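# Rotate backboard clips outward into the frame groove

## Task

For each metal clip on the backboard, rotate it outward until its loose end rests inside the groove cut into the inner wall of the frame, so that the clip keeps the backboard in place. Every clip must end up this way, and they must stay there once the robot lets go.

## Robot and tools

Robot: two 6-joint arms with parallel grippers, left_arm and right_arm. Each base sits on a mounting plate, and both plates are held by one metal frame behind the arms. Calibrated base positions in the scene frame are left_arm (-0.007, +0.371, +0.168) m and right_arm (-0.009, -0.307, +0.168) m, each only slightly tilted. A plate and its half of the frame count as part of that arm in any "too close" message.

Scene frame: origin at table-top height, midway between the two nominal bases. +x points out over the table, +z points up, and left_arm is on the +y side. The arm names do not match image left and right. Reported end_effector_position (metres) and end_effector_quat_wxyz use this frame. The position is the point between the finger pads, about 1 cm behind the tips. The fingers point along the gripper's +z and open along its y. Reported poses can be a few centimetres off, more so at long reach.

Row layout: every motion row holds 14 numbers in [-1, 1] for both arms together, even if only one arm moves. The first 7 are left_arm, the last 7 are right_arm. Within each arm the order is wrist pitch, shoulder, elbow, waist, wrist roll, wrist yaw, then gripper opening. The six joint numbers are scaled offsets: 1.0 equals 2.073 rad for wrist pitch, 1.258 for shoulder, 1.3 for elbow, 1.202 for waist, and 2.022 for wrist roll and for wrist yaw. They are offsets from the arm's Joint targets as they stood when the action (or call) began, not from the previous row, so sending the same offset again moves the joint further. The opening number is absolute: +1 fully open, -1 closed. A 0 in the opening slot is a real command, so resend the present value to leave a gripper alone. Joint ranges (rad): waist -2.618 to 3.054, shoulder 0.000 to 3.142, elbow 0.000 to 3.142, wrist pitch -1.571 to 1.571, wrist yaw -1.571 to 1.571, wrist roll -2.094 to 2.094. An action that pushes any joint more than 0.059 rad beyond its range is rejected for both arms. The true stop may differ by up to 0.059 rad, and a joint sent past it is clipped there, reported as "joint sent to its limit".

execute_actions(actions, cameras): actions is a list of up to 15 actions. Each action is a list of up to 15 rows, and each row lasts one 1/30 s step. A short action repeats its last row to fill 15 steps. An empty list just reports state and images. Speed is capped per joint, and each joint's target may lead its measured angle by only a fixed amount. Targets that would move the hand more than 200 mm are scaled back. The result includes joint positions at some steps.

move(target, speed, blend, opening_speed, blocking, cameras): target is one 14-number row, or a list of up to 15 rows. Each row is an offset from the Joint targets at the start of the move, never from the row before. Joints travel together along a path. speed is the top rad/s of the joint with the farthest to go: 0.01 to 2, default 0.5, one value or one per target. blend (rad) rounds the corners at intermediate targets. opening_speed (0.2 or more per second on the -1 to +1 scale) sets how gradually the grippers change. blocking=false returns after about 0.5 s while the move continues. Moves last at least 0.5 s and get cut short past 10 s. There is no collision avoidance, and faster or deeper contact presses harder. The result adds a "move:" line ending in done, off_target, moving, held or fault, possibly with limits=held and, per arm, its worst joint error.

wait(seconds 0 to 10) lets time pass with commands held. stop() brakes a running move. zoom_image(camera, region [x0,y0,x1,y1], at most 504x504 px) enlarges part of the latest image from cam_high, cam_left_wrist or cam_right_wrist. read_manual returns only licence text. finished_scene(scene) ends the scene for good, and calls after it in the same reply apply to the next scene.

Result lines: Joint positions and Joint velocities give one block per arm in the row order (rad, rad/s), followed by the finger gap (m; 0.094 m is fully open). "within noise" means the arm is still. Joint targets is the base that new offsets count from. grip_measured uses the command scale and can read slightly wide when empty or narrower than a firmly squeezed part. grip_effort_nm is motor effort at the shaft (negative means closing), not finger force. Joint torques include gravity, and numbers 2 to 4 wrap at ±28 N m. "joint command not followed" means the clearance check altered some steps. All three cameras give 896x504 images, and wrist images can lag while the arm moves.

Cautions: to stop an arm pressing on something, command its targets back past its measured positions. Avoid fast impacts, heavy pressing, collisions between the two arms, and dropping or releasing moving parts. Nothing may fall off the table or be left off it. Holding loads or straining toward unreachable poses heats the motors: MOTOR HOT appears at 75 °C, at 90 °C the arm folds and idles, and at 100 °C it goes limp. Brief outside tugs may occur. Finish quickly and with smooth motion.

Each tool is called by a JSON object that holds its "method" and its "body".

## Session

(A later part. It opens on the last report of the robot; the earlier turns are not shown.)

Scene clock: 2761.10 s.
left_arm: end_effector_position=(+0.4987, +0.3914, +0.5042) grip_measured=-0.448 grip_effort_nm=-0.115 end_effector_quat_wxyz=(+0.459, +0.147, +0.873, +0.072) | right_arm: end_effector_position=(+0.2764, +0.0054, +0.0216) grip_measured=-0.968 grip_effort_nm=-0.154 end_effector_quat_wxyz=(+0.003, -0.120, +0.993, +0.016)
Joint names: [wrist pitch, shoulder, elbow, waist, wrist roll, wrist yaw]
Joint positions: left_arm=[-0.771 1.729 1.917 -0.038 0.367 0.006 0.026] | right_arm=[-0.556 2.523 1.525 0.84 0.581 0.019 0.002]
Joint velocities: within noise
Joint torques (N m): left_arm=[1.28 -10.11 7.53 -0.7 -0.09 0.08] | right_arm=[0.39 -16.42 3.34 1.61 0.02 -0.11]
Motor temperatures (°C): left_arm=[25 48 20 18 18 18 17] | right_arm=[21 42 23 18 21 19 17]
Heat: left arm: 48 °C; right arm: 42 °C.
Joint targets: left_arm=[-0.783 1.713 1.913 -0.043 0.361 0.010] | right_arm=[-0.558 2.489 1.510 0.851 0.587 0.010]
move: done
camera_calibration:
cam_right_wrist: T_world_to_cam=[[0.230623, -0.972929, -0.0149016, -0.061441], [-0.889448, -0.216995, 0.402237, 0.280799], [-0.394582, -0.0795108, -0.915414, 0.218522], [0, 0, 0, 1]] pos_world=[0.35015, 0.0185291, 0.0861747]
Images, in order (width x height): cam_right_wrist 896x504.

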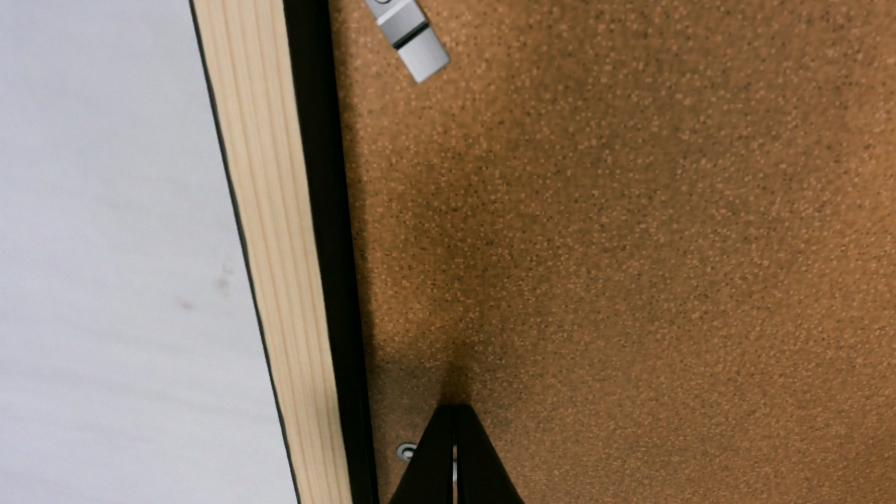

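{"method": "move", "body": {"target": [0,0,0,0,0,0,-0.45,0.004,0.002,-0.015,0.006,0,0,-0.97], "speed": 0.04, "cameras": ["cam_right_wrist"]}}

{"method": "zoom_image", "body": {"camera": "cam_right_wrist", "region": [350, 360, 560, 480]}}

Scene clock: 2765.13 s.
left_arm: end_effector_position=(+0.4987, +0.3914, +0.5042) grip_measured=-0.448 grip_effort_nm=-0.129 end_effector_quat_wxyz=(+0.459, +0.147, +0.873, +0.072) | right_arm: end_effector_position=(+0.2748, +0.0046, +0.0211) grip_measured=-0.968 grip_effort_nm=-0.149 end_effector_quat_wxyz=(+0.005, -0.121, +0.993, +0.017)
Joint names: [wrist pitch, shoulder, elbow, waist, wrist roll, wrist yaw]
Joint positions: left_arm=[-0.771 1.729 1.917 -0.038 0.367 0.006 0.026] | right_arm=[-0.542 2.517 1.509 0.841 0.581 0.019 0.002]
Joint velocities: within noise
Joint torques (N m): left_arm=[1.27 -10.04 7.65 -0.65 -0.04 0.06] | right_arm=[0.34 -15.46 3.02 2.18 0.03 -0.12]
Motor temperatures (°C): left_arm=[25 48 20 18 18 18 17] | right_arm=[20 44 23 18 21 19 17]
Heat: left arm: 48 °C; right arm: 44 °C.
Joint targets: left_arm=[-0.783 1.713 1.913 -0.043 0.361 0.010] | right_arm=[-0.550 2.492 1.490 0.858 0.587 0.010]
move: done
camera_calibration:
cam_right_wrist: T_world_to_cam=[[0.232004, -0.972566, -0.0170459, -0.0621523], [-0.890206, -0.219355, 0.39927, 0.279653], [-0.392056, -0.0774578, -0.916675, 0.216786], [0, 0, 0, 1]] pos_world=[0.34836, 0.0176876, 0.0860055]
Images, in order (width x height): cam_right_wrist 896x504.

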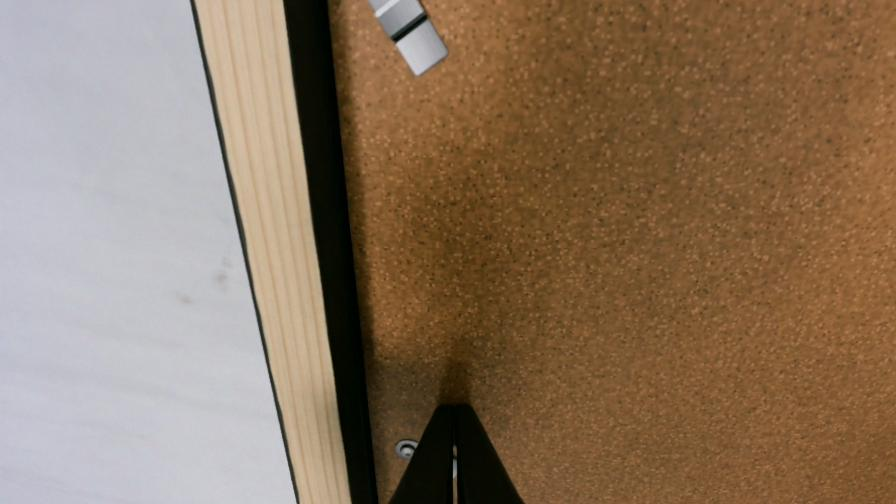

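Scaled by 2.400.

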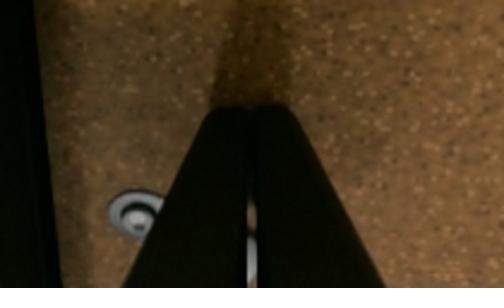

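{"method": "move", "body": {"target": [0,0,0,0,0,0,-0.45,0.008,-0.008,-0.03,0.004,0,0,-0.97], "speed": 0.04, "cameras": ["cam_right_wrist"]}}

{"method": "zoom_image", "body": {"camera": "cam_right_wrist", "region": [350, 360, 560, 480]}}

Scene clock: 2774.13 s.
left_arm: end_effector_position=(+0.4987, +0.3914, +0.5042) grip_measured=-0.448 grip_effort_nm=-0.125 end_effector_quat_wxyz=(+0.459, +0.147, +0.873, +0.072) | right_arm: end_effector_position=(+0.2700, +0.0033, +0.0210) grip_measured=-0.968 grip_effort_nm=-0.144 end_effector_quat_wxyz=(+0.008, -0.124, +0.992, +0.019)
Joint names: [wrist pitch, shoulder, elbow, waist, wrist roll, wrist yaw]
Joint positions: left_arm=[-0.771 1.729 1.917 -0.038 0.367 0.006 0.026] | right_arm=[-0.515 2.502 1.473 0.848 0.581 0.019 0.002]
Joint velocities: within noise
Joint torques (N m): left_arm=[1.28 -10.15 7.38 -0.81 -0.05 0.03] | right_arm=[0.25 -14.78 2.78 2.03 0.03 -0.12]
Motor temperatures (°C): left_arm=[25 48 20 18 18 18 17] | right_arm=[20 45 23 18 21 19 17]
Heat: left arm: 48 °C; right arm: 45 °C.
Joint targets: left_arm=[-0.783 1.713 1.913 -0.043 0.361 0.010] | right_arm=[-0.533 2.482 1.452 0.863 0.587 0.010]
move: done
camera_calibration:
cam_right_wrist: T_world_to_cam=[[0.238116, -0.971013, -0.0208546, -0.0638804], [-0.890963, -0.226933, 0.393302, 0.27553], [-0.386634, -0.075071, -0.919173, 0.213208], [0, 0, 0, 1]] pos_world=[0.343132, 0.016504, 0.0862763]
Images, in order (width x height): cam_right_wrist 896x504.

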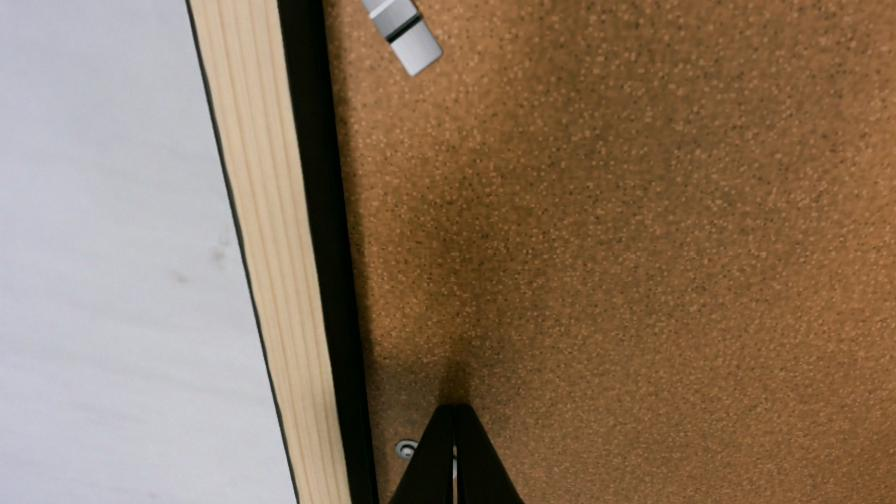

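Scaled by 2.400.

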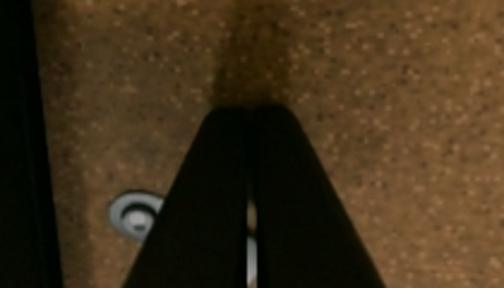

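{"method": "move", "body": {"target": [[0,0,0,0,0,0,-0.45,0,-0.13,0,0,0,0,-0.97],[0,0,0,0,0,0,-0.45,-0.0145,-0.10,-0.0746,0.0205,-0.752,0,0.4]], "speed": [0.3,0.7], "cameras": ["cam_right_wrist"]}}

Scene clock: 2805.13 s.
left_arm: end_effector_position=(+0.4987, +0.3914, +0.5042) grip_measured=-0.448 grip_effort_nm=-0.125 end_effector_quat_wxyz=(+0.459, +0.147, +0.873, +0.072) | right_arm: end_effector_position=(+0.2503, -0.0023, +0.0607) grip_measured=+0.398 grip_effort_nm=0.061 end_effector_quat_wxyz=(-0.023, +0.779, -0.627, -0.010)
Joint names: [wrist pitch, shoulder, elbow, waist, wrist roll, wrist yaw]
Joint positions: left_arm=[-0.771 1.729 1.917 -0.038 0.367 0.006 0.026] | right_arm=[-0.555 2.346 1.365 0.878 -0.927 0.017 0.066]
Joint velocities: within noise
Joint torques (N m): left_arm=[1.25 -10.18 7.5 -0.79 -0.04 0.05] | right_arm=[0.36 -11.17 3.7 1.42 -0.11 -0.11]
Motor temperatures (°C): left_arm=[26 48 20 18 18 18 17] | right_arm=[20 44 23 18 21 19 17]
Heat: left arm: 48 °C; right arm: 44 °C.
Joint targets: left_arm=[-0.783 1.713 1.913 -0.043 0.361 0.010] | right_arm=[-0.563 2.356 1.355 0.887 -0.934 0.010]
move: done
camera_calibration:
cam_right_wrist: T_world_to_cam=[[0.978047, 0.204739, 0.0387977, -0.24991], [0.176253, -0.912105, 0.370134, -0.0261806], [0.111168, -0.35517, -0.928168, 0.117009], [0, 0, 0, 1]] pos_world=[0.236031, 0.0688449, 0.12799]
Images, in order (width x height): cam_right_wrist 896x504.

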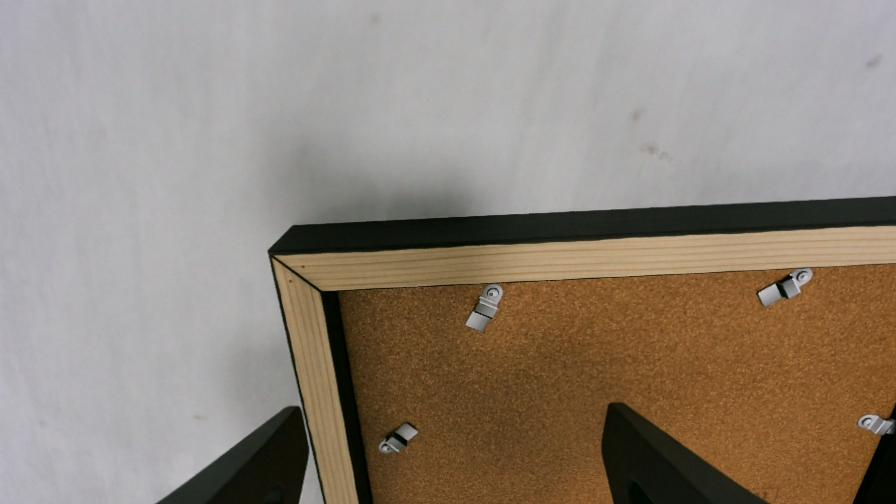

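{"method": "zoom_image", "body": {"camera": "cam_right_wrist", "region": [250, 240, 530, 500]}}

Scaled by 1.800.

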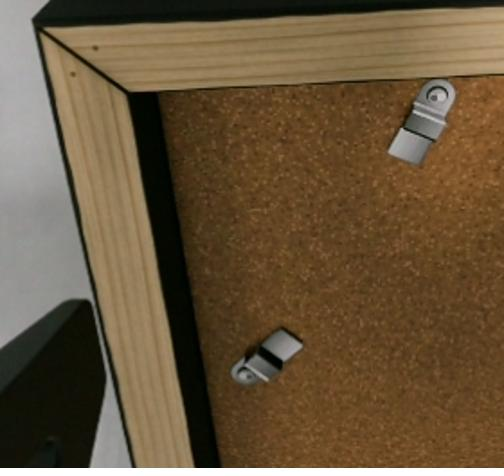

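{"method": "move", "body": {"target": [0,0,0,0,0,0,-0.45,0.0371,0.062,-0.0138,0.0083,0,0,0.29], "speed": 0.2, "cameras": ["cam_right_wrist"]}}

Scene clock: 2831.30 s.
left_arm: end_effector_position=(+0.4987, +0.3914, +0.5042) grip_measured=-0.448 grip_effort_nm=-0.120 end_effector_quat_wxyz=(+0.459, +0.147, +0.873, +0.072) | right_arm: end_effector_position=(+0.2373, -0.0091, +0.0284) grip_measured=+0.292 grip_effort_nm=-0.154 end_effector_quat_wxyz=(-0.002, +0.783, -0.622, -0.011)
Joint names: [wrist pitch, shoulder, elbow, waist, wrist roll, wrist yaw]
Joint positions: left_arm=[-0.771 1.729 1.917 -0.038 0.367 0.006 0.026] | right_arm=[-0.499 2.423 1.344 0.889 -0.927 0.017 0.061]
Joint velocities: within noise
Joint torques (N m): left_arm=[1.27 -10.06 7.56 -0.72 -0.06 0.09] | right_arm=[0.51 -11.17 3.56 1.36 -0.11 -0.1]
Motor temperatures (°C): left_arm=[26 47 20 18 18 18 17] | right_arm=[19 40 23 18 21 19 17]
Heat: left arm: 47 °C; right arm: 40 °C.
Joint targets: left_arm=[-0.783 1.713 1.913 -0.043 0.361 0.010] | right_arm=[-0.486 2.434 1.337 0.897 -0.934 0.010]
move: done
camera_calibration:
cam_right_wrist: T_world_to_cam=[[0.975969, 0.217831, 0.00592746, -0.232991], [0.197951, -0.897616, 0.393828, -0.0239207], [0.0911084, -0.38319, -0.919165, 0.0902903], [0, 0, 0, 1]] pos_world=[0.223901, 0.0638793, 0.0937933]
Images, in order (width x height): cam_right_wrist 896x504.

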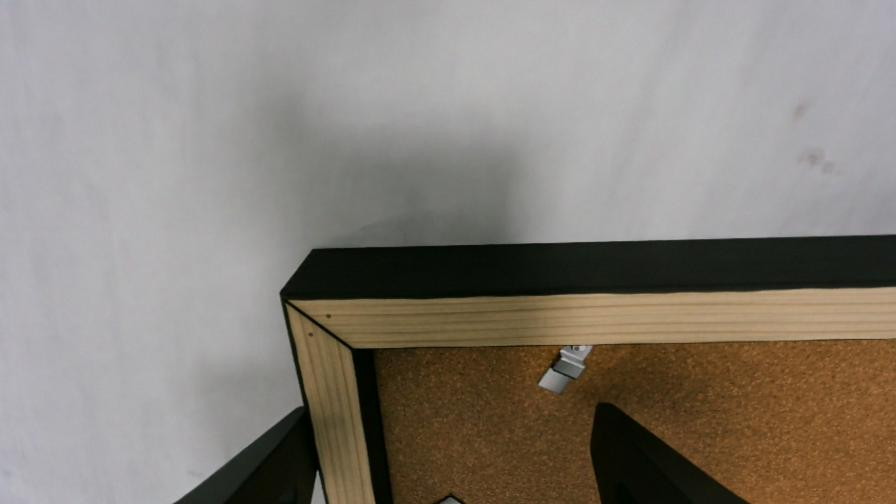

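{"method": "move", "body": {"target": [0,0,0,0,0,0,-0.45,0.0121,0.042,0,0,0,0,0.29], "speed": 0.06, "cameras": ["cam_right_wrist"]}}

{"method": "zoom_image", "body": {"camera": "cam_right_wrist", "region": [480, 340, 720, 500]}}

Scene clock: 2841.77 s.
left_arm: end_effector_position=(+0.4987, +0.3914, +0.5042) grip_measured=-0.448 grip_effort_nm=-0.125 end_effector_quat_wxyz=(+0.459, +0.147, +0.873, +0.072) | right_arm: end_effector_position=(+0.2358, -0.0105, +0.0204) grip_measured=+0.292 grip_effort_nm=-0.144 end_effector_quat_wxyz=(+0.001, +0.783, -0.622, -0.011)
Joint names: [wrist pitch, shoulder, elbow, waist, wrist roll, wrist yaw]
Joint positions: left_arm=[-0.771 1.729 1.917 -0.038 0.367 0.006 0.026] | right_arm=[-0.484 2.445 1.344 0.889 -0.928 0.017 0.061]
Joint velocities: within noise
Joint torques (N m): left_arm=[1.25 -10.04 7.65 -0.64 -0.06 0.06] | right_arm=[0.61 -8.39 3.48 1.35 -0.11 -0.1]
Motor temperatures (°C): left_arm=[27 47 20 18 18 18 17] | right_arm=[19 40 23 18 21 19 17]
Heat: left arm: 47 °C; right arm: 40 °C.
Joint targets: left_arm=[-0.783 1.713 1.913 -0.043 0.361 0.010] | right_arm=[-0.461 2.487 1.337 0.897 -0.934 0.010]
move: off_target (right_arm); right_arm: the shoulder is farthest, 0.042 rad from its target
camera_calibration:
cam_right_wrist: T_world_to_cam=[[0.975758, 0.21885, 0.000486337, -0.230986], [0.200614, -0.895337, 0.397649, -0.0223625], [0.087461, -0.387912, -0.917537, 0.0833574], [0, 0, 0, 1]] pos_world=[0.222583, 0.0628647, 0.0854883]
Images, in order (width x height): cam_right_wrist 896x504.

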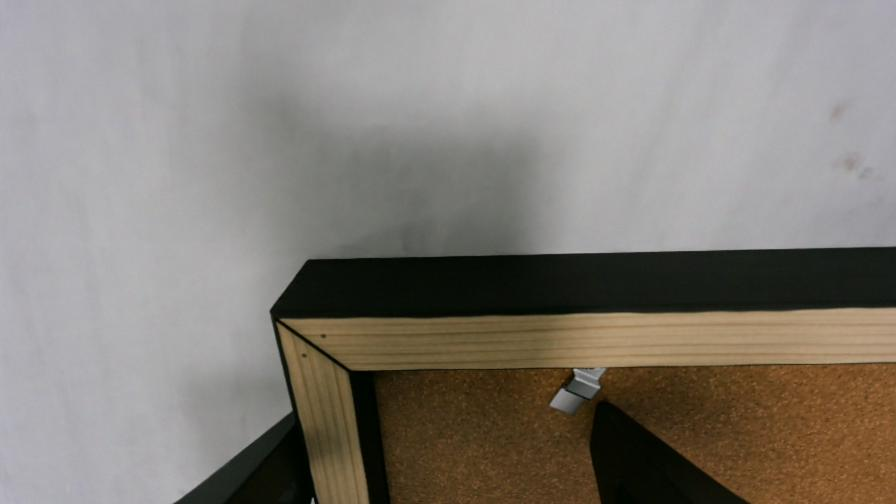

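Scaled by 2.100.

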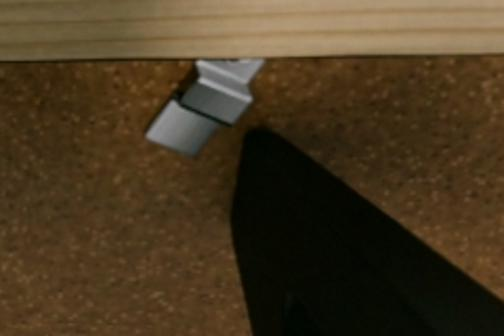

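{"method": "move", "body": {"target": [0,0,0,0,0,0,-0.45,0,0,0,0,0,0,0.0], "opening_speed": 0.3, "cameras": ["cam_right_wrist"]}}

{"method": "zoom_image", "body": {"camera": "cam_right_wrist", "region": [480, 340, 720, 500]}}

Scene clock: 2849.70 s.
left_arm: end_effector_position=(+0.4987, +0.3914, +0.5042) grip_measured=-0.448 grip_effort_nm=-0.120 end_effector_quat_wxyz=(+0.459, +0.147, +0.873, +0.072) | right_arm: end_effector_position=(+0.2329, -0.0104, +0.0204) grip_measured=+0.004 grip_effort_nm=-0.237 end_effector_quat_wxyz=(+0.005, +0.786, -0.618, -0.010)
Joint names: [wrist pitch, shoulder, elbow, waist, wrist roll, wrist yaw]
Joint positions: left_arm=[-0.771 1.729 1.917 -0.038 0.367 0.006 0.026] | right_arm=[-0.491 2.445 1.344 0.895 -0.93 0.019 0.047]
Joint velocities: within noise
Joint torques (N m): left_arm=[1.28 -10.07 7.56 -0.69 -0.05 0.09] | right_arm=[0.66 -8.39 3.48 0.72 -0.08 -0.11]
Motor temperatures (°C): left_arm=[27 47 20 18 18 18 17] | right_arm=[19 39 23 18 21 19 17]
Heat: left arm: 47 °C; right arm: 39 °C.
Joint targets: left_arm=[-0.783 1.713 1.913 -0.043 0.361 0.010] | right_arm=[-0.461 2.487 1.337 0.897 -0.934 0.010]
move: off_target (right_arm); right_arm: the shoulder is farthest, 0.042 rad from its target
camera_calibration:
cam_right_wrist: T_world_to_cam=[[0.97373, 0.227667, -0.00408617, -0.227559], [0.21, -0.890939, 0.402652, -0.0239839], [0.0880301, -0.392932, -0.915344, 0.0833586], [0, 0, 0, 1]] pos_world=[0.21928, 0.0631939, 0.0850291]
Images, in order (width x height): cam_right_wrist 896x504.

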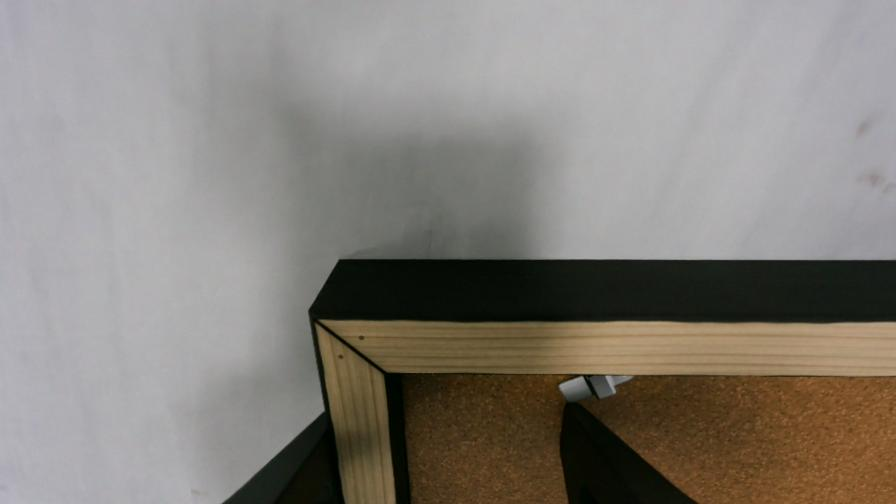

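Scaled by 2.100.

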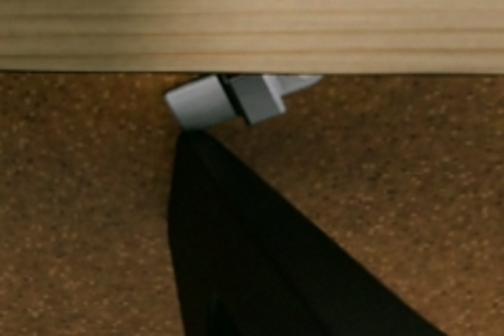

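{"method": "move", "body": {"target": [[0,0,0,0,0,0,-0.45,0,0,0,0,0,0,0.25],[0,0,0,0,0,0,-0.45,0,-0.14,0,0,0,0,0.25],[0,0,0,0,0,0,-0.45,-0.082,-0.0215,0.137,0.034,0.7987,0,0.03]], "speed": [0.3,0.3,0.6], "cameras": ["cam_right_wrist"]}}

{"method": "zoom_image", "body": {"camera": "cam_right_wrist", "region": [300, 300, 640, 500]}}

Scene clock: 2865.03 s.
left_arm: end_effector_position=(+0.4987, +0.3914, +0.5042) grip_measured=-0.448 grip_effort_nm=-0.120 end_effector_quat_wxyz=(+0.459, +0.147, +0.873, +0.072) | right_arm: end_effector_position=(+0.2413, +0.0202, +0.0474) grip_measured=+0.032 grip_effort_nm=-0.159 end_effector_quat_wxyz=(-0.006, -0.119, +0.993, +0.009)
Joint names: [wrist pitch, shoulder, elbow, waist, wrist roll, wrist yaw]
Joint positions: left_arm=[-0.771 1.729 1.917 -0.038 0.367 0.006 0.026] | right_arm=[-0.622 2.444 1.489 0.929 0.674 0.017 0.048]
Joint velocities: within noise
Joint torques (N m): left_arm=[1.26 -10.1 7.34 -0.62 -0.05 0.06] | right_arm=[0.29 -11.3 6.35 1.44 0.04 -0.11]
Motor temperatures (°C): left_arm=[27 47 20 18 18 18 17] | right_arm=[19 39 23 18 21 19 17]
Heat: left arm: 47 °C; right arm: 39 °C.
Joint targets: left_arm=[-0.783 1.713 1.913 -0.043 0.361 0.010] | right_arm=[-0.631 2.460 1.515 0.938 0.681 0.010]
move: done
camera_calibration:
cam_right_wrist: T_world_to_cam=[[0.227617, -0.973743, -0.00393212, -0.0382698], [-0.883547, -0.208228, 0.419507, 0.239982], [-0.40931, -0.0920128, -0.907744, 0.233012], [0, 0, 0, 1]] pos_world=[0.31612, 0.034146, 0.110691]
Images, in order (width x height): cam_right_wrist 896x504.

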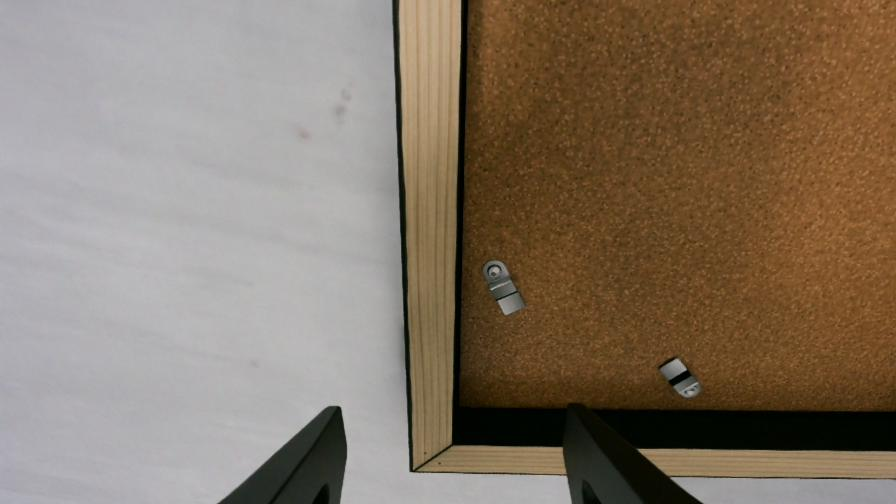

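Scaled by 1.482.

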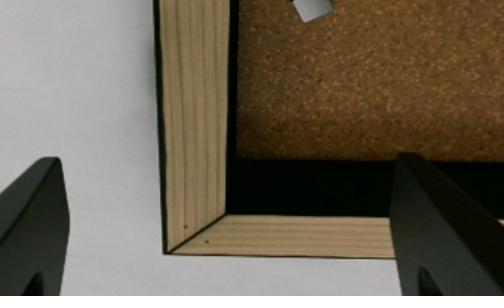

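{"method": "move", "body": {"target": [0,0,0,0,0,0,-0.45,-0.0145,0.039,0.0615,-0.027,-0.0084,0,0.03], "speed": 0.25, "cameras": ["cam_right_wrist"]}}

Scene clock: 2893.07 s.
left_arm: end_effector_position=(+0.4987, +0.3914, +0.5042) grip_measured=-0.448 grip_effort_nm=-0.120 end_effector_quat_wxyz=(+0.459, +0.147, +0.873, +0.072) | right_arm: end_effector_position=(+0.2557, +0.0262, +0.0433) grip_measured=+0.032 grip_effort_nm=-0.159 end_effector_quat_wxyz=(-0.006, -0.111, +0.994, +0.010)
Joint names: [wrist pitch, shoulder, elbow, waist, wrist roll, wrist yaw]
Joint positions: left_arm=[-0.771 1.729 1.917 -0.038 0.367 0.006 0.026] | right_arm=[-0.652 2.492 1.568 0.91 0.671 0.016 0.048]
Joint velocities: within noise
Joint torques (N m): left_arm=[1.26 -10.25 7.57 -0.75 -0.07 0.05] | right_arm=[0.29 -11.73 6.48 0.21 -0.1 -0.1]
Motor temperatures (°C): left_arm=[28 47 20 18 18 18 17] | right_arm=[19 41 24 18 21 19 17]
Heat: left arm: 47 °C; right arm: 41 °C.
Joint targets: left_arm=[-0.783 1.713 1.913 -0.043 0.361 0.010] | right_arm=[-0.661 2.509 1.595 0.906 0.664 0.010]
move: done
camera_calibration:
cam_right_wrist: T_world_to_cam=[[0.211936, -0.977267, -0.00576452, -0.0316183], [-0.886665, -0.194761, 0.419397, 0.256072], [-0.410985, -0.083774, -0.907785, 0.235927], [0, 0, 0, 1]] pos_world=[0.330714, 0.0387381, 0.106593]
Images, in order (width x height): cam_right_wrist 896x504.

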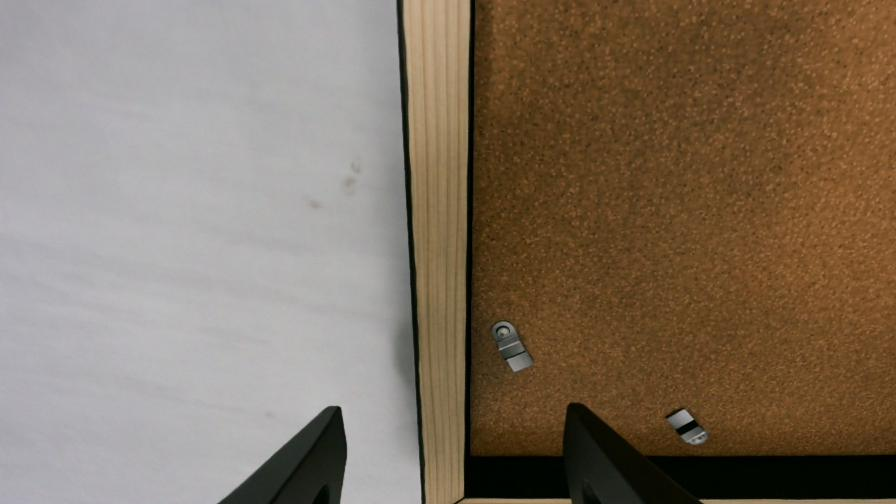

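{"method": "move", "body": {"target": [0,0,0,0,0,0,-0.45,0.0352,0.0644,0.004,0,0,0,0.03], "speed": 0.08, "cameras": ["cam_right_wrist"]}}

{"method": "zoom_image", "body": {"camera": "cam_right_wrist", "region": [320, 340, 640, 500]}}

Scene clock: 2901.50 s.
left_arm: end_effector_position=(+0.4987, +0.3914, +0.5042) grip_measured=-0.448 grip_effort_nm=-0.125 end_effector_quat_wxyz=(+0.459, +0.147, +0.873, +0.072) | right_arm: end_effector_position=(+0.2520, +0.0231, +0.0210) grip_measured=+0.032 grip_effort_nm=-0.144 end_effector_quat_wxyz=(-0.014, -0.111, +0.994, +0.002)
Joint names: [wrist pitch, shoulder, elbow, waist, wrist roll, wrist yaw]
Joint positions: left_arm=[-0.771 1.729 1.917 -0.038 0.367 0.006 0.026] | right_arm=[-0.627 2.553 1.58 0.91 0.671 0.015 0.048]
Joint velocities: within noise
Joint torques (N m): left_arm=[1.27 -10.18 7.58 -0.57 -0.07 0.05] | right_arm=[0.75 -9.96 5.83 0.2 -0.11 -0.1]
Motor temperatures (°C): left_arm=[28 47 20 18 18 18 17] | right_arm=[19 40 24 18 21 19 17]
Heat: left arm: 47 °C; right arm: 40 °C.
Joint targets: left_arm=[-0.783 1.713 1.913 -0.043 0.361 0.010] | right_arm=[-0.588 2.590 1.600 0.906 0.664 0.010]
move: off_target (right_arm); right_arm: the wrist pitch is farthest, 0.039 rad from its target
camera_calibration:
cam_right_wrist: T_world_to_cam=[[0.212891, -0.97703, 0.00950042, -0.0345434], [-0.879703, -0.187435, 0.437024, 0.259322], [-0.425205, -0.101396, -0.8994, 0.21765], [0, 0, 0, 1]] pos_world=[0.328026, 0.036925, 0.0827525]
Images, in order (width x height): cam_right_wrist 896x504.

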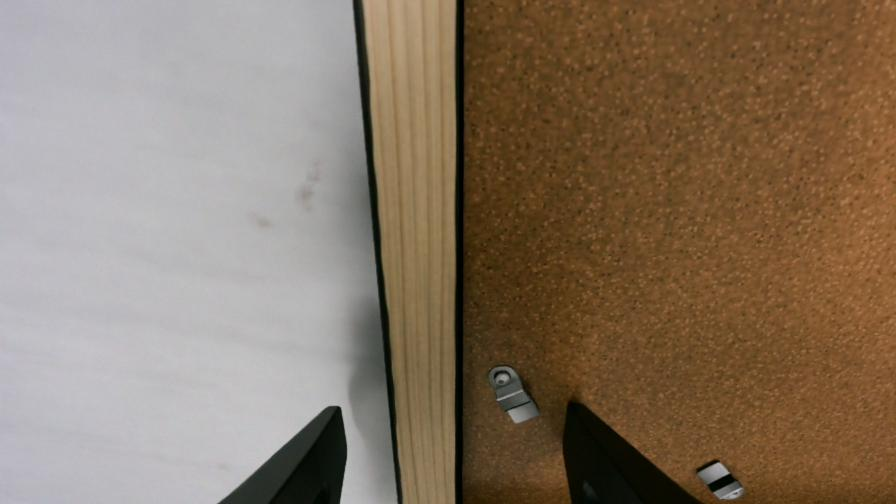

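Scaled by 1.575.

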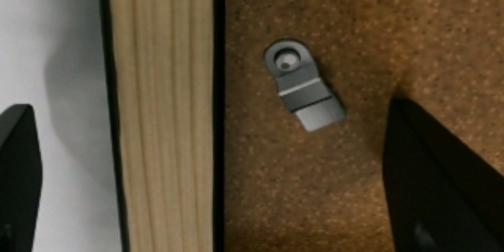

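{"method": "move", "body": {"target": [0,0,0,0,0,0,-0.45,0,0,0,0,0,0,-0.575], "opening_speed": 0.4, "cameras": ["cam_right_wrist"]}}

{"method": "zoom_image", "body": {"camera": "cam_right_wrist", "region": [360, 340, 600, 460]}}

Scene clock: 2907.33 s.
left_arm: end_effector_position=(+0.4987, +0.3914, +0.5042) grip_measured=-0.448 grip_effort_nm=-0.120 end_effector_quat_wxyz=(+0.459, +0.147, +0.873, +0.072) | right_arm: end_effector_position=(+0.2519, +0.0246, +0.0213) grip_measured=-0.572 grip_effort_nm=-0.208 end_effector_quat_wxyz=(-0.017, -0.110, +0.994, +0.006)
Joint names: [wrist pitch, shoulder, elbow, waist, wrist roll, wrist yaw]
Joint positions: left_arm=[-0.771 1.729 1.917 -0.038 0.367 0.006 0.026] | right_arm=[-0.627 2.553 1.583 0.909 0.671 0.007 0.02]
Joint velocities: within noise
Joint torques (N m): left_arm=[1.23 -10.11 7.57 -0.73 -0.09 0.08] | right_arm=[0.74 -9.99 5.65 0.31 -0.11 0.01]
Motor temperatures (°C): left_arm=[28 47 20 18 18 18 17] | right_arm=[19 39 24 18 21 19 17]
Heat: left arm: 47 °C; right arm: 39 °C.
Joint targets: left_arm=[-0.783 1.713 1.913 -0.043 0.361 0.010] | right_arm=[-0.589 2.590 1.600 0.906 0.664 0.010]
move: off_target (right_arm); right_arm: the wrist pitch is farthest, 0.039 rad from its target
camera_calibration:
cam_right_wrist: T_world_to_cam=[[0.211557, -0.977365, 0.00101761, -0.0324985], [-0.877686, -0.189523, 0.440168, 0.2588], [-0.430012, -0.0940139, -0.897915, 0.219068], [0, 0, 0, 1]] pos_world=[0.328223, 0.0378812, 0.082822]
Images, in order (width x height): cam_right_wrist 896x504.

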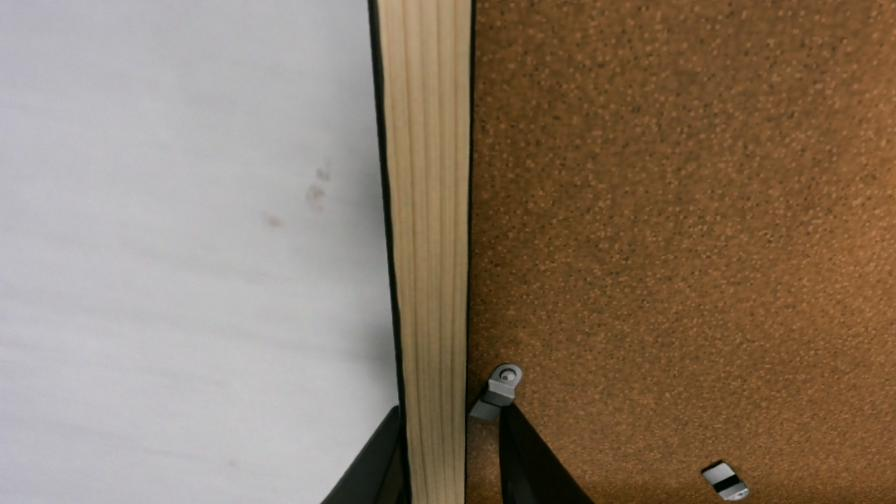

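Scaled by 2.100.

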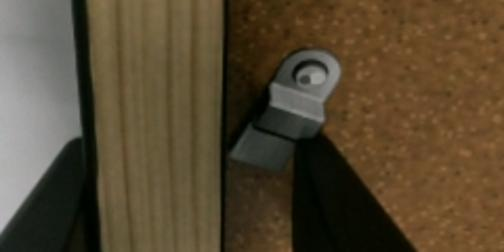

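Great. Continue to −.69.

{"method": "move", "body": {"target": [0,0,0,0,0,0,-0.45,0,0,0,0,0,0,-0.69], "opening_speed": 0.3, "cameras": ["cam_right_wrist"]}}

{"method": "zoom_image", "body": {"camera": "cam_right_wrist", "region": [360, 340, 600, 460]}}

Scene clock: 2911.97 s.
left_arm: end_effector_position=(+0.4987, +0.3914, +0.5042) grip_measured=-0.448 grip_effort_nm=-0.120 end_effector_quat_wxyz=(+0.459, +0.147, +0.873, +0.072) | right_arm: end_effector_position=(+0.2521, +0.0265, +0.0212) grip_measured=-0.687 grip_effort_nm=-0.198 end_effector_quat_wxyz=(-0.016, -0.110, +0.994, +0.010)
Joint names: [wrist pitch, shoulder, elbow, waist, wrist roll, wrist yaw]
Joint positions: left_arm=[-0.771 1.729 1.917 -0.038 0.367 0.006 0.026] | right_arm=[-0.62 2.554 1.583 0.909 0.671 0.001 0.015]
Joint velocities: within noise
Joint torques (N m): left_arm=[1.22 -10.14 7.69 -0.79 -0.03 0.06] | right_arm=[0.69 -10.04 5.67 0.38 -0.12 0.04]
Motor temperatures (°C): left_arm=[28 47 20 18 18 18 17] | right_arm=[19 38 24 18 21 19 17]
Heat: left arm: 47 °C; right arm: 38 °C.
Joint targets: left_arm=[-0.783 1.713 1.913 -0.043 0.361 0.010] | right_arm=[-0.588 2.590 1.600 0.906 0.664 0.010]
move: off_target (right_arm); right_arm: the shoulder is farthest, 0.036 rad from its target
camera_calibration:
cam_right_wrist: T_world_to_cam=[[0.211245, -0.977404, -0.00750291, -0.0304315], [-0.877578, -0.193038, 0.438855, 0.259499], [-0.430387, -0.0861215, -0.898527, 0.219108], [0, 0, 0, 1]] pos_world=[0.32846, 0.0392193, 0.0827636]
Images, in order (width x height): cam_right_wrist 896x504.

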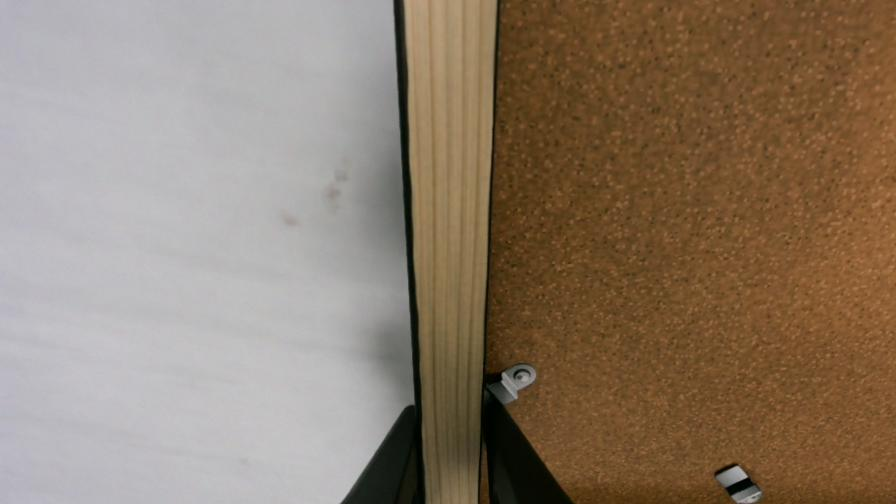

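Scaled by 2.100.

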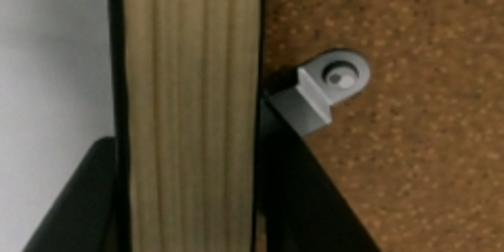

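{"method": "move", "body": {"target": [[0,0,0,0,0,0,-0.45,0,0,0,0,0,0,-0.42],[0,0,0,0,0,0,-0.45,0,-0.036,0,0,0,0,-0.42],[0,0,0,0,0,0,-0.45,-0.0035,-0.030,0.0114,-0.008,0,0,-0.42],[0,0,0,0,0,0,-0.45,-0.0035,0.006,0.0114,-0.008,0,0,-0.42]], "speed": 0.08, "opening_speed": 0.6, "cameras": ["cam_right_wrist"]}}

{"method": "zoom_image", "body": {"camera": "cam_right_wrist", "region": [360, 340, 600, 460]}}

Scene clock: 2922.97 s.
left_arm: end_effector_position=(+0.4987, +0.3914, +0.5042) grip_measured=-0.448 grip_effort_nm=-0.120 end_effector_quat_wxyz=(+0.459, +0.147, +0.873, +0.072) | right_arm: end_effector_position=(+0.2542, +0.0312, +0.0217) grip_measured=-0.422 grip_effort_nm=0.061 end_effector_quat_wxyz=(-0.018, -0.108, +0.994, +0.019)
Joint names: [wrist pitch, shoulder, elbow, waist, wrist roll, wrist yaw]
Joint positions: left_arm=[-0.771 1.729 1.917 -0.038 0.367 0.006 0.026] | right_arm=[-0.619 2.56 1.597 0.905 0.671 -0.015 0.027]
Joint velocities: within noise
Joint torques (N m): left_arm=[1.23 -10.14 7.46 -0.64 -0.04 0.08] | right_arm=[0.61 -10.03 5.7 -0.2 -0.11 0.21]
Motor temperatures (°C): left_arm=[28 47 20 18 18 18 17] | right_arm=[19 38 24 18 21 19 17]
Heat: left arm: 47 °C; right arm: 38 °C.
Joint targets: left_arm=[-0.783 1.713 1.913 -0.043 0.361 0.010] | right_arm=[-0.596 2.597 1.615 0.896 0.664 0.010]
move: off_target (right_arm); right_arm: the shoulder is farthest, 0.038 rad from its target
camera_calibration:
cam_right_wrist: T_world_to_cam=[[0.207348, -0.97792, -0.0260804, -0.0249064], [-0.875789, -0.19744, 0.440467, 0.261633], [-0.435891, -0.0684891, -0.89739, 0.221727], [0, 0, 0, 1]] pos_world=[0.330948, 0.0424863, 0.083085]
Images, in order (width x height): cam_right_wrist 896x504.

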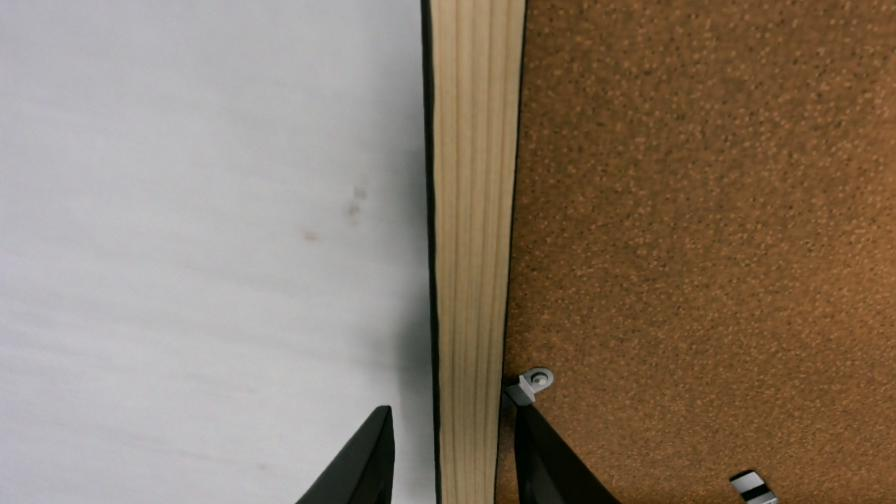

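Scaled by 2.100.

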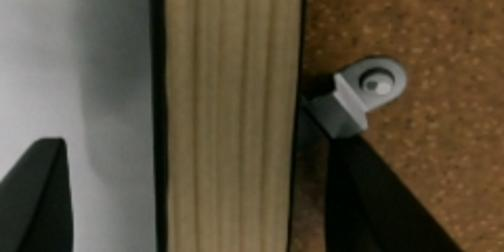

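{"method": "move", "body": {"target": [0,0,0,0,0,0,-0.45,0.0,-0.075,0,0,0,0,-0.42], "speed": 0.1, "cameras": ["cam_right_wrist"]}}

{"method": "zoom_image", "body": {"camera": "cam_right_wrist", "region": [360, 300, 600, 460]}}

Scene clock: 2930.77 s.
left_arm: end_effector_position=(+0.4987, +0.3914, +0.5042) grip_measured=-0.448 grip_effort_nm=-0.120 end_effector_quat_wxyz=(+0.459, +0.147, +0.873, +0.072) | right_arm: end_effector_position=(+0.2603, +0.0355, +0.0281) grip_measured=-0.422 grip_effort_nm=0.061 end_effector_quat_wxyz=(-0.005, -0.108, +0.994, +0.026)
Joint names: [wrist pitch, shoulder, elbow, waist, wrist roll, wrist yaw]
Joint positions: left_arm=[-0.771 1.729 1.917 -0.038 0.367 0.006 0.026] | right_arm=[-0.606 2.544 1.598 0.905 0.671 -0.005 0.027]
Joint velocities: within noise
Joint torques (N m): left_arm=[1.25 -10.15 7.51 -0.61 -0.05 -0.01] | right_arm=[0.52 -17.4 5.72 -0.25 -0.1 0.14]
Motor temperatures (°C): left_arm=[28 47 20 18 18 18 17] | right_arm=[19 38 24 18 21 19 17]
Heat: left arm: 47 °C; right arm: 38 °C.
Joint targets: left_arm=[-0.783 1.713 1.913 -0.043 0.361 0.010] | right_arm=[-0.596 2.503 1.615 0.896 0.664 0.010]
move: off_target (right_arm); right_arm: the shoulder is farthest, 0.042 rad from its target
camera_calibration:
cam_right_wrist: T_world_to_cam=[[0.206934, -0.977689, -0.0360909, -0.0213452], [-0.886934, -0.20304, 0.414876, 0.268918], [-0.412948, -0.0538416, -0.909162, 0.224243], [0, 0, 0, 1]] pos_world=[0.33553, 0.0458056, 0.0915347]
Images, in order (width x height): cam_right_wrist 896x504.

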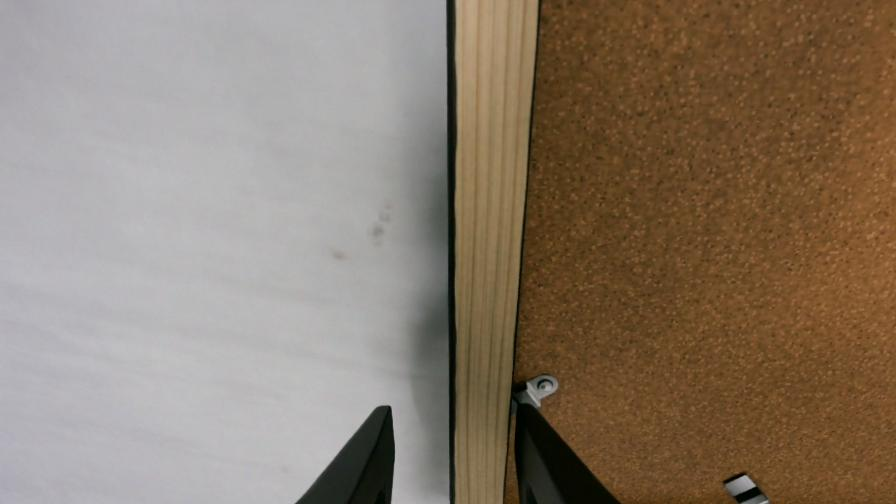

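Scaled by 2.100.

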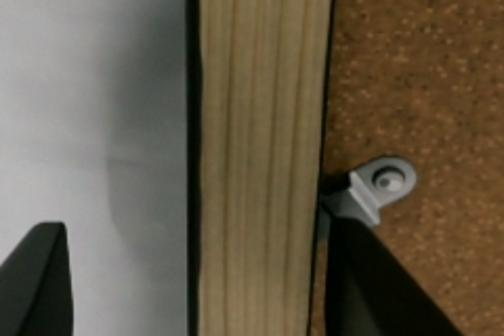

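{"method": "move", "body": {"target": [[0,0,0,0,0,0,-0.45,-0.0169,0,0,-0.0058,-0.004,0,-0.42]], "speed": 0.1, "cameras": ["cam_right_wrist"]}}

{"method": "zoom_image", "body": {"camera": "cam_right_wrist", "region": [360, 300, 600, 460]}}

Scene clock: 2949.57 s.
left_arm: end_effector_position=(+0.4987, +0.3914, +0.5042) grip_measured=-0.448 grip_effort_nm=-0.120 end_effector_quat_wxyz=(+0.459, +0.147, +0.873, +0.072) | right_arm: end_effector_position=(+0.2611, +0.0303, +0.0278) grip_measured=-0.422 grip_effort_nm=0.066 end_effector_quat_wxyz=(-0.010, -0.108, +0.994, +0.020)
Joint names: [wrist pitch, shoulder, elbow, waist, wrist roll, wrist yaw]
Joint positions: left_arm=[-0.771 1.729 1.917 -0.038 0.367 0.006 0.026] | right_arm=[-0.621 2.544 1.598 0.896 0.664 -0.004 0.027]
Joint velocities: within noise
Joint torques (N m): left_arm=[1.24 -10 7.54 -0.68 -0.07 0.04] | right_arm=[0.31 -17.39 5.65 -0.03 -0.12 0.11]
Motor temperatures (°C): left_arm=[28 46 20 18 18 18 17] | right_arm=[18 43 23 18 21 19 17]
Heat: left arm: 46 °C; right arm: 43 °C.
Joint targets: left_arm=[-0.783 1.713 1.913 -0.043 0.361 0.010] | right_arm=[-0.631 2.503 1.615 0.889 0.656 0.010]
move: off_target (right_arm); right_arm: the shoulder is farthest, 0.041 rad from its target
camera_calibration:
cam_right_wrist: T_world_to_cam=[[0.205701, -0.97826, -0.0263696, -0.026589], [-0.883537, -0.197234, 0.424807, 0.267281], [-0.420773, -0.0640846, -0.9049, 0.226301], [0, 0, 0, 1]] pos_world=[0.336843, 0.0412083, 0.0905363]
Images, in order (width x height): cam_right_wrist 896x504.

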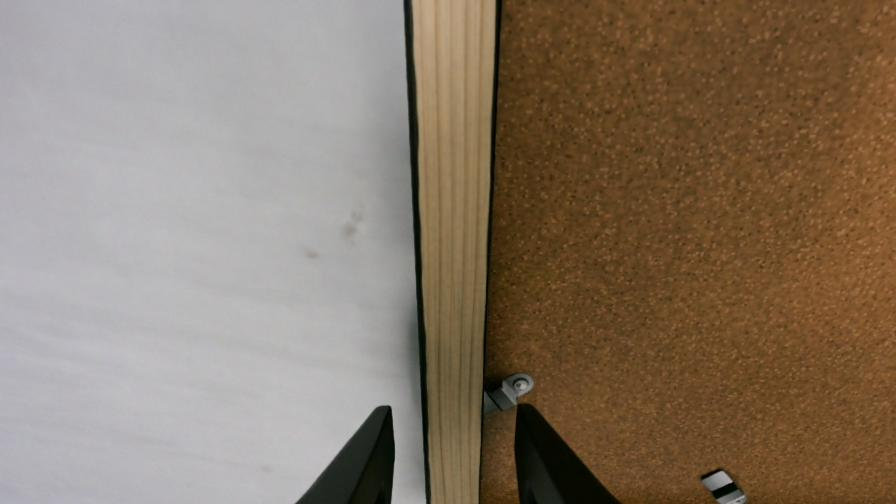

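Scaled by 2.100.

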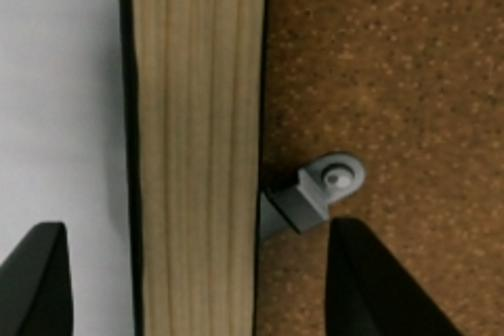

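{"method": "move", "body": {"target": [0,0,0,0,0,0,-0.45,0.016,0.074,0,0.0162,0.002,0,-0.42], "speed": 0.08, "cameras": ["cam_right_wrist"]}}

{"method": "zoom_image", "body": {"camera": "cam_right_wrist", "region": [360, 300, 600, 460]}}

Scene clock: 2960.47 s.
left_arm: end_effector_position=(+0.4987, +0.3914, +0.5042) grip_measured=-0.448 grip_effort_nm=-0.125 end_effector_quat_wxyz=(+0.459, +0.147, +0.873, +0.072) | right_arm: end_effector_position=(+0.2594, +0.0292, +0.0217) grip_measured=-0.422 grip_effort_nm=0.056 end_effector_quat_wxyz=(-0.010, -0.109, +0.994, +0.016)
Joint names: [wrist pitch, shoulder, elbow, waist, wrist roll, wrist yaw]
Joint positions: left_arm=[-0.771 1.729 1.917 -0.038 0.367 0.006 0.026] | right_arm=[-0.613 2.559 1.598 0.899 0.663 0.001 0.027]
Joint velocities: within noise
Joint torques (N m): left_arm=[1.28 -10.11 7.47 -0.64 -0.08 0.05] | right_arm=[0.54 -10.09 5.67 1.44 -0.06 0.06]
Motor temperatures (°C): left_arm=[28 46 20 18 18 18 17] | right_arm=[18 43 23 18 21 19 17]
Heat: left arm: 46 °C; right arm: 43 °C.
Joint targets: left_arm=[-0.783 1.713 1.913 -0.043 0.361 0.010] | right_arm=[-0.598 2.596 1.615 0.909 0.660 0.010]
move: off_target (right_arm); right_arm: the shoulder is farthest, 0.037 rad from its target
camera_calibration:
cam_right_wrist: T_world_to_cam=[[0.20925, -0.977692, -0.0182706, -0.0285407], [-0.882638, -0.196882, 0.426834, 0.267848], [-0.420909, -0.0731887, -0.904145, 0.220269], [0, 0, 0, 1]] pos_world=[0.335098, 0.0409517, 0.0843076]
Images, in order (width x height): cam_right_wrist 896x504.

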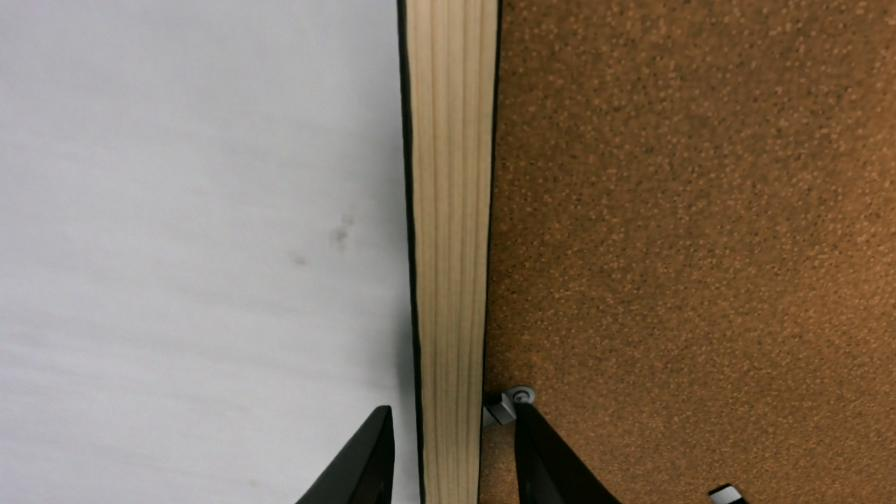

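Scaled by 2.100.

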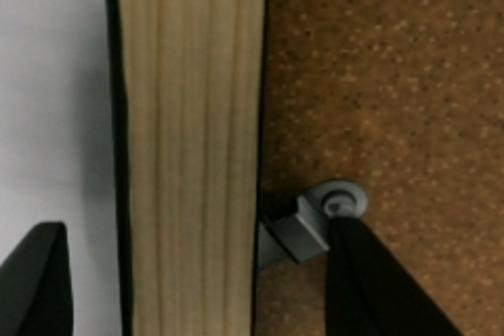

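{"method": "move", "body": {"target": [[0,0,0,0,0,0,-0.45,-0.008,-0.075,0,0,0,0,-0.42],[0,0,0,0,0,0,-0.45,-0.008,-0.075,-0.03,0.0025,0.002,0,-0.42],[0,0,0,0,0,0,-0.45,0.002,-0.0036,-0.03,0.0025,0.002,0,-0.42]], "speed": 0.1, "cameras": ["cam_right_wrist"]}}

{"method": "zoom_image", "body": {"camera": "cam_right_wrist", "region": [360, 300, 600, 460]}}

Scene clock: 2969.93 s.
left_arm: end_effector_position=(+0.4987, +0.3914, +0.5042) grip_measured=-0.448 grip_effort_nm=-0.115 end_effector_quat_wxyz=(+0.459, +0.147, +0.873, +0.072) | right_arm: end_effector_position=(+0.2577, +0.0286, +0.0214) grip_measured=-0.422 grip_effort_nm=0.056 end_effector_quat_wxyz=(-0.009, -0.111, +0.994, +0.016)
Joint names: [wrist pitch, shoulder, elbow, waist, wrist roll, wrist yaw]
Joint positions: left_arm=[-0.771 1.729 1.917 -0.038 0.367 0.006 0.026] | right_arm=[-0.603 2.554 1.585 0.902 0.663 0.003 0.027]
Joint velocities: within noise
Joint torques (N m): left_arm=[1.28 -10.11 7.49 -0.85 -0.06 0.06] | right_arm=[0.49 -9.96 3.78 1.46 -0.03 0.03]
Motor temperatures (°C): left_arm=[29 46 20 18 18 18 17] | right_arm=[18 41 23 18 21 19 17]
Heat: left arm: 46 °C; right arm: 41 °C.
Joint targets: left_arm=[-0.783 1.713 1.913 -0.043 0.361 0.010] | right_arm=[-0.594 2.592 1.575 0.912 0.664 0.010]
move: off_target (right_arm); right_arm: the shoulder is farthest, 0.037 rad from its target
camera_calibration:
cam_right_wrist: T_world_to_cam=[[0.212194, -0.977067, -0.017712, -0.0295721], [-0.883362, -0.199532, 0.424098, 0.266717], [-0.417906, -0.074345, -0.905443, 0.218509], [0, 0, 0, 1]] pos_world=[0.333199, 0.0405698, 0.0842098]
Images, in order (width x height): cam_right_wrist 896x504.

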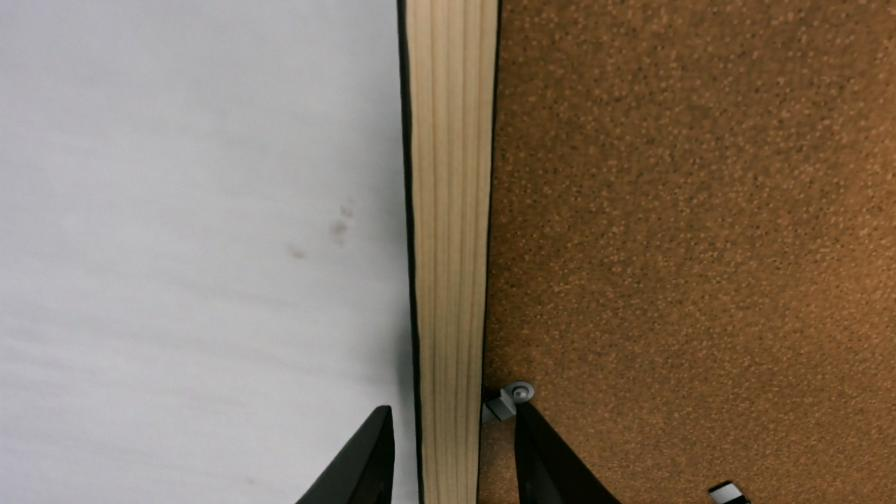

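Scaled by 2.100.

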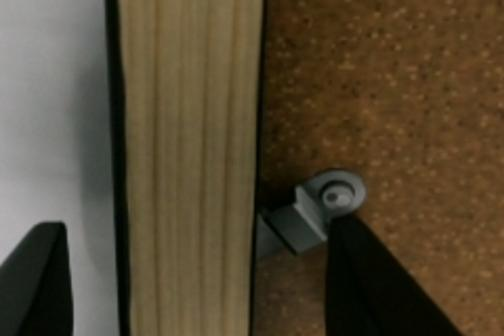

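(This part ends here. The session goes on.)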